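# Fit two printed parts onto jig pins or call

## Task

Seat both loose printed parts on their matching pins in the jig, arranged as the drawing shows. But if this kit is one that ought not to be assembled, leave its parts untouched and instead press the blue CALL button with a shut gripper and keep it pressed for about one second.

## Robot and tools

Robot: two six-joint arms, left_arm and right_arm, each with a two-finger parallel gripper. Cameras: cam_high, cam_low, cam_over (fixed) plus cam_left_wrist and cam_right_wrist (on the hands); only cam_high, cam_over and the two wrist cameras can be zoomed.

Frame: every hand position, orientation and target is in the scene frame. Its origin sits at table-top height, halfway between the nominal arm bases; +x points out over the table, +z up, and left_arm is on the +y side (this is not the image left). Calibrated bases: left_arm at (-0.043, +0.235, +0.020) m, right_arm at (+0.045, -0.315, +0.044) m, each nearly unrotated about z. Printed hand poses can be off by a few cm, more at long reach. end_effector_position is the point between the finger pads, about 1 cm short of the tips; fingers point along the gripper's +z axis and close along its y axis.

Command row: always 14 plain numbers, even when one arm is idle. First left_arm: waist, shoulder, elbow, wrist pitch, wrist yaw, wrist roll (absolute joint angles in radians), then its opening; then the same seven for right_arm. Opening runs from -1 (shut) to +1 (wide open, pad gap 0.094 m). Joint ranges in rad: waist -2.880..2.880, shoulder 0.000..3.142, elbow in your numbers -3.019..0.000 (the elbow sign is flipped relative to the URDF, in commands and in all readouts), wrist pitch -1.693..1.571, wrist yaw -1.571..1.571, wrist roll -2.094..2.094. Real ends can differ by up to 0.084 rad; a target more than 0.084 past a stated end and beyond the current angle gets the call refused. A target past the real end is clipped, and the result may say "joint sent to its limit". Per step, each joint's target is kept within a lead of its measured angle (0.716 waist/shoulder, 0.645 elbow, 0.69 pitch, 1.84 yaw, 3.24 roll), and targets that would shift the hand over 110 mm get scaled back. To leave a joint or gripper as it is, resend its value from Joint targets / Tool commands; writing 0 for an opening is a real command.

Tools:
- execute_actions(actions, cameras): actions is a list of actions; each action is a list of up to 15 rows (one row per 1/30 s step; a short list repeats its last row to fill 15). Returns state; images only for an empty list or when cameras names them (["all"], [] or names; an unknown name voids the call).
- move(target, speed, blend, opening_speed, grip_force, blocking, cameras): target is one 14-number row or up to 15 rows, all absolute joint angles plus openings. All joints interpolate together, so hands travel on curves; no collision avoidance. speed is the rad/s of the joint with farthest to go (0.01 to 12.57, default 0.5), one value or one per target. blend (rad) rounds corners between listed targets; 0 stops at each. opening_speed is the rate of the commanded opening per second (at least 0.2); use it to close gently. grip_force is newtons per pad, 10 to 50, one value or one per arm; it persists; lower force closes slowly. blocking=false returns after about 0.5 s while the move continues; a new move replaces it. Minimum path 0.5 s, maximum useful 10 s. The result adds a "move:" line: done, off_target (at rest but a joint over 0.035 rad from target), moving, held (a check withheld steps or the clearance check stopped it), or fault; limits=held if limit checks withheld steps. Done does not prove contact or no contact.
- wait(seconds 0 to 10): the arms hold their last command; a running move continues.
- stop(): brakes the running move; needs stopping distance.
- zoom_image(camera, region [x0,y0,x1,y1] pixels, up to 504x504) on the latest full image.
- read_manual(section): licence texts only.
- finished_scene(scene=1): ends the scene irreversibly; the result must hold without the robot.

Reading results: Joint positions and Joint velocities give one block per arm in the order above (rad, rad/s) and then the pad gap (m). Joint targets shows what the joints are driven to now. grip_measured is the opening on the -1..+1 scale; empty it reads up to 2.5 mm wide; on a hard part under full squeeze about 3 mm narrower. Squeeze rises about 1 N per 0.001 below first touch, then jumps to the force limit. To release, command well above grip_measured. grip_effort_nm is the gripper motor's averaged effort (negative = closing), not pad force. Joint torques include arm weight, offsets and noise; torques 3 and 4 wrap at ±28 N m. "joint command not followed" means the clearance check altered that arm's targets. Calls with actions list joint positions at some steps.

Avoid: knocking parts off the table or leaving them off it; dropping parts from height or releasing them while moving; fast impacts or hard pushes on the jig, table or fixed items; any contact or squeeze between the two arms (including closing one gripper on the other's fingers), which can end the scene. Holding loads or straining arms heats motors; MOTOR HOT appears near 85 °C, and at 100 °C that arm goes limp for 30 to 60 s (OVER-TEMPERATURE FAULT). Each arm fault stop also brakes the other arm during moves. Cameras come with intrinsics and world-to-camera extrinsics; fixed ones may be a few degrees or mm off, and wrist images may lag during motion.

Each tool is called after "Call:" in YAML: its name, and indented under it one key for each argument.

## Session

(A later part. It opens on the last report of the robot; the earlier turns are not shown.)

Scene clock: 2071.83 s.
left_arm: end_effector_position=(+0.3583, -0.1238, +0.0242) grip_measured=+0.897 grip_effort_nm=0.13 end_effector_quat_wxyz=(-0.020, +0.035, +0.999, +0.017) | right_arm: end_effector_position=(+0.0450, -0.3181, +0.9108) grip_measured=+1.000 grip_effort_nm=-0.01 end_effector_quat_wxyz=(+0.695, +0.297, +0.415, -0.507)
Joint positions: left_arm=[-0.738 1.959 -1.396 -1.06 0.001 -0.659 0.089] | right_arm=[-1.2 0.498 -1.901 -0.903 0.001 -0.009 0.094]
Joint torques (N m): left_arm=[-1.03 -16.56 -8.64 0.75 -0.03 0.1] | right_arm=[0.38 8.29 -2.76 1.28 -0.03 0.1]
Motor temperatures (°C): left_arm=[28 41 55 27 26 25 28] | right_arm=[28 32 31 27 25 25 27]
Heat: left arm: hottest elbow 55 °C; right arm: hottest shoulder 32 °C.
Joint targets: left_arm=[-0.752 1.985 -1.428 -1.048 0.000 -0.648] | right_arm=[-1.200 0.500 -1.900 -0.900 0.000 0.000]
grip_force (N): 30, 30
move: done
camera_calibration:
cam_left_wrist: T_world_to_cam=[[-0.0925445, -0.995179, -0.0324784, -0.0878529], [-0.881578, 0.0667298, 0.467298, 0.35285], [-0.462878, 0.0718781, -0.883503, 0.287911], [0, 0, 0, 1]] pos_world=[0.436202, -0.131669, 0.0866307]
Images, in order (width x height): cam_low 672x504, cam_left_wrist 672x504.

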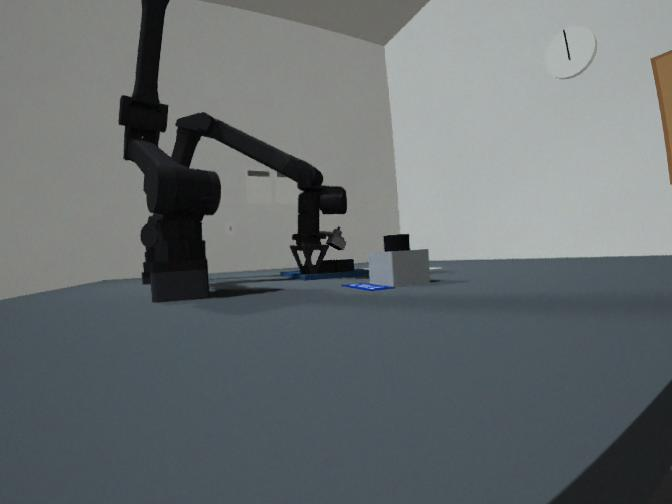

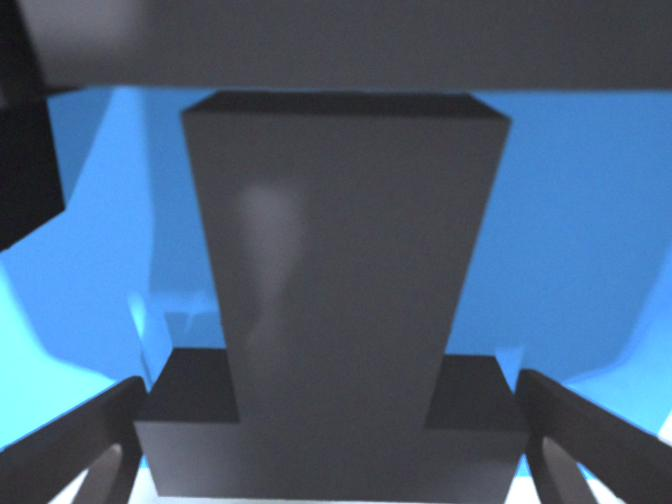

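Call:
move:
  target:
    - [-0.7515,1.9,-1.428,-1.07,0,-0.648,1,-1.2,0.5,-1.9,-0.9,0,0,1]
    - [-0.7515,1.6,-1.428,-1.2,0,-0.648,1,-1.2,0.5,-1.9,-0.9,0,0,1]
    - [-0.2,1.1,-1.5,-1.0,0,-0.648,1,-1.2,0.5,-1.9,-0.9,0,0,1]
  speed: [0.15,0.5,0.6]
  blend: [0.02,0.05,0]
  cameras: ["cam_over","cam_low"]

Call:
zoom_image:
  camera: "cam_over"
  region: [190, 220, 520, 450]

Call:
zoom_image:
  camera: "cam_low"
  region: [270, 245, 370, 290]

Scene clock: 2084.70 s.
left_arm: end_effector_position=(+0.4088, +0.1476, +0.5088) grip_measured=+0.998 grip_effort_nm=0.12 end_effector_quat_wxyz=(+0.407, -0.208, +0.870, -0.184) | right_arm: end_effector_position=(+0.0450, -0.3181, +0.9108) grip_measured=+1.000 grip_effort_nm=-0.01 end_effector_quat_wxyz=(+0.695, +0.297, +0.415, -0.507)
Joint positions: left_arm=[-0.2 1.087 -1.463 -1.019 -0.001 -0.659 0.094] | right_arm=[-1.2 0.498 -1.901 -0.903 0.001 -0.009 0.094]
Joint torques (N m): left_arm=[0.09 -6.42 -10.92 2.48 0.04 0.14] | right_arm=[0.44 8.23 -2.77 1.26 -0.02 0.11]
Motor temperatures (°C): left_arm=[28 40 55 27 26 25 28] | right_arm=[28 32 31 27 25 25 27]
Heat: left arm: hottest elbow 55 °C; right arm: hottest shoulder 32 °C.
Joint targets: left_arm=[-0.200 1.100 -1.500 -1.000 0.000 -0.648] | right_arm=[-1.200 0.500 -1.900 -0.900 0.000 0.000]
grip_force (N): 30, 30
move: off_target (left_arm); left_arm: the elbow is farthest, 0.037 rad from its target
Images, in order (width x height): cam_low 672x504, cam_over 672x504.

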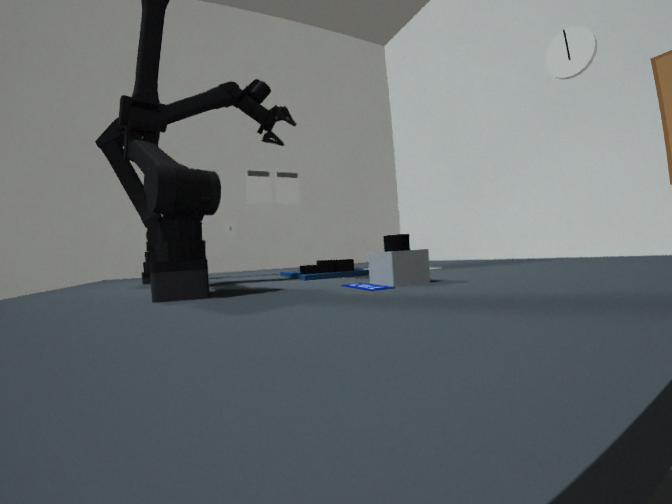

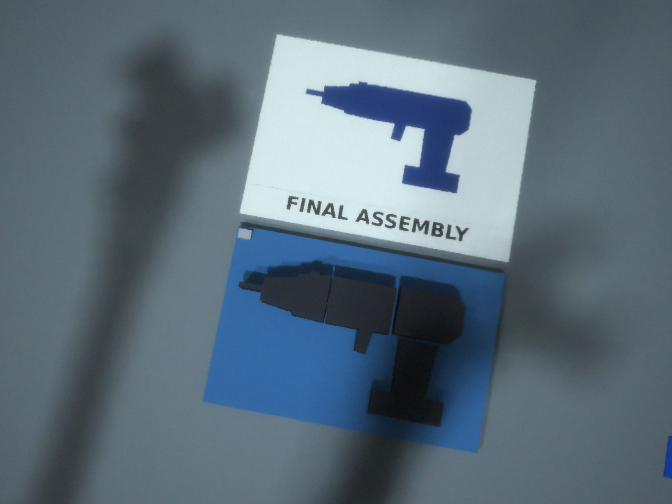

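Scaled by 1.527 from the camera's 672x504 image, which has a finer 960x720 frame.

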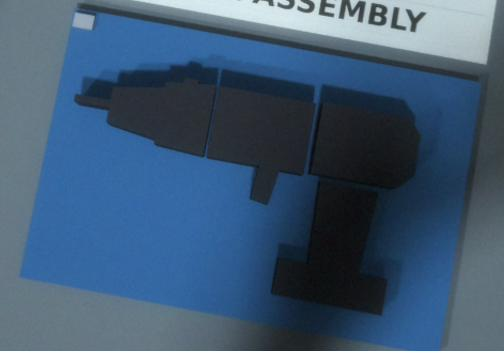

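Scaled by 5.040 from the camera's 672x504 image, which has a finer 960x720 frame.

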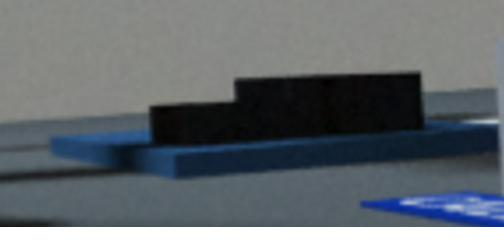

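Call:
finished_scene:

The scene is finished: the task was done.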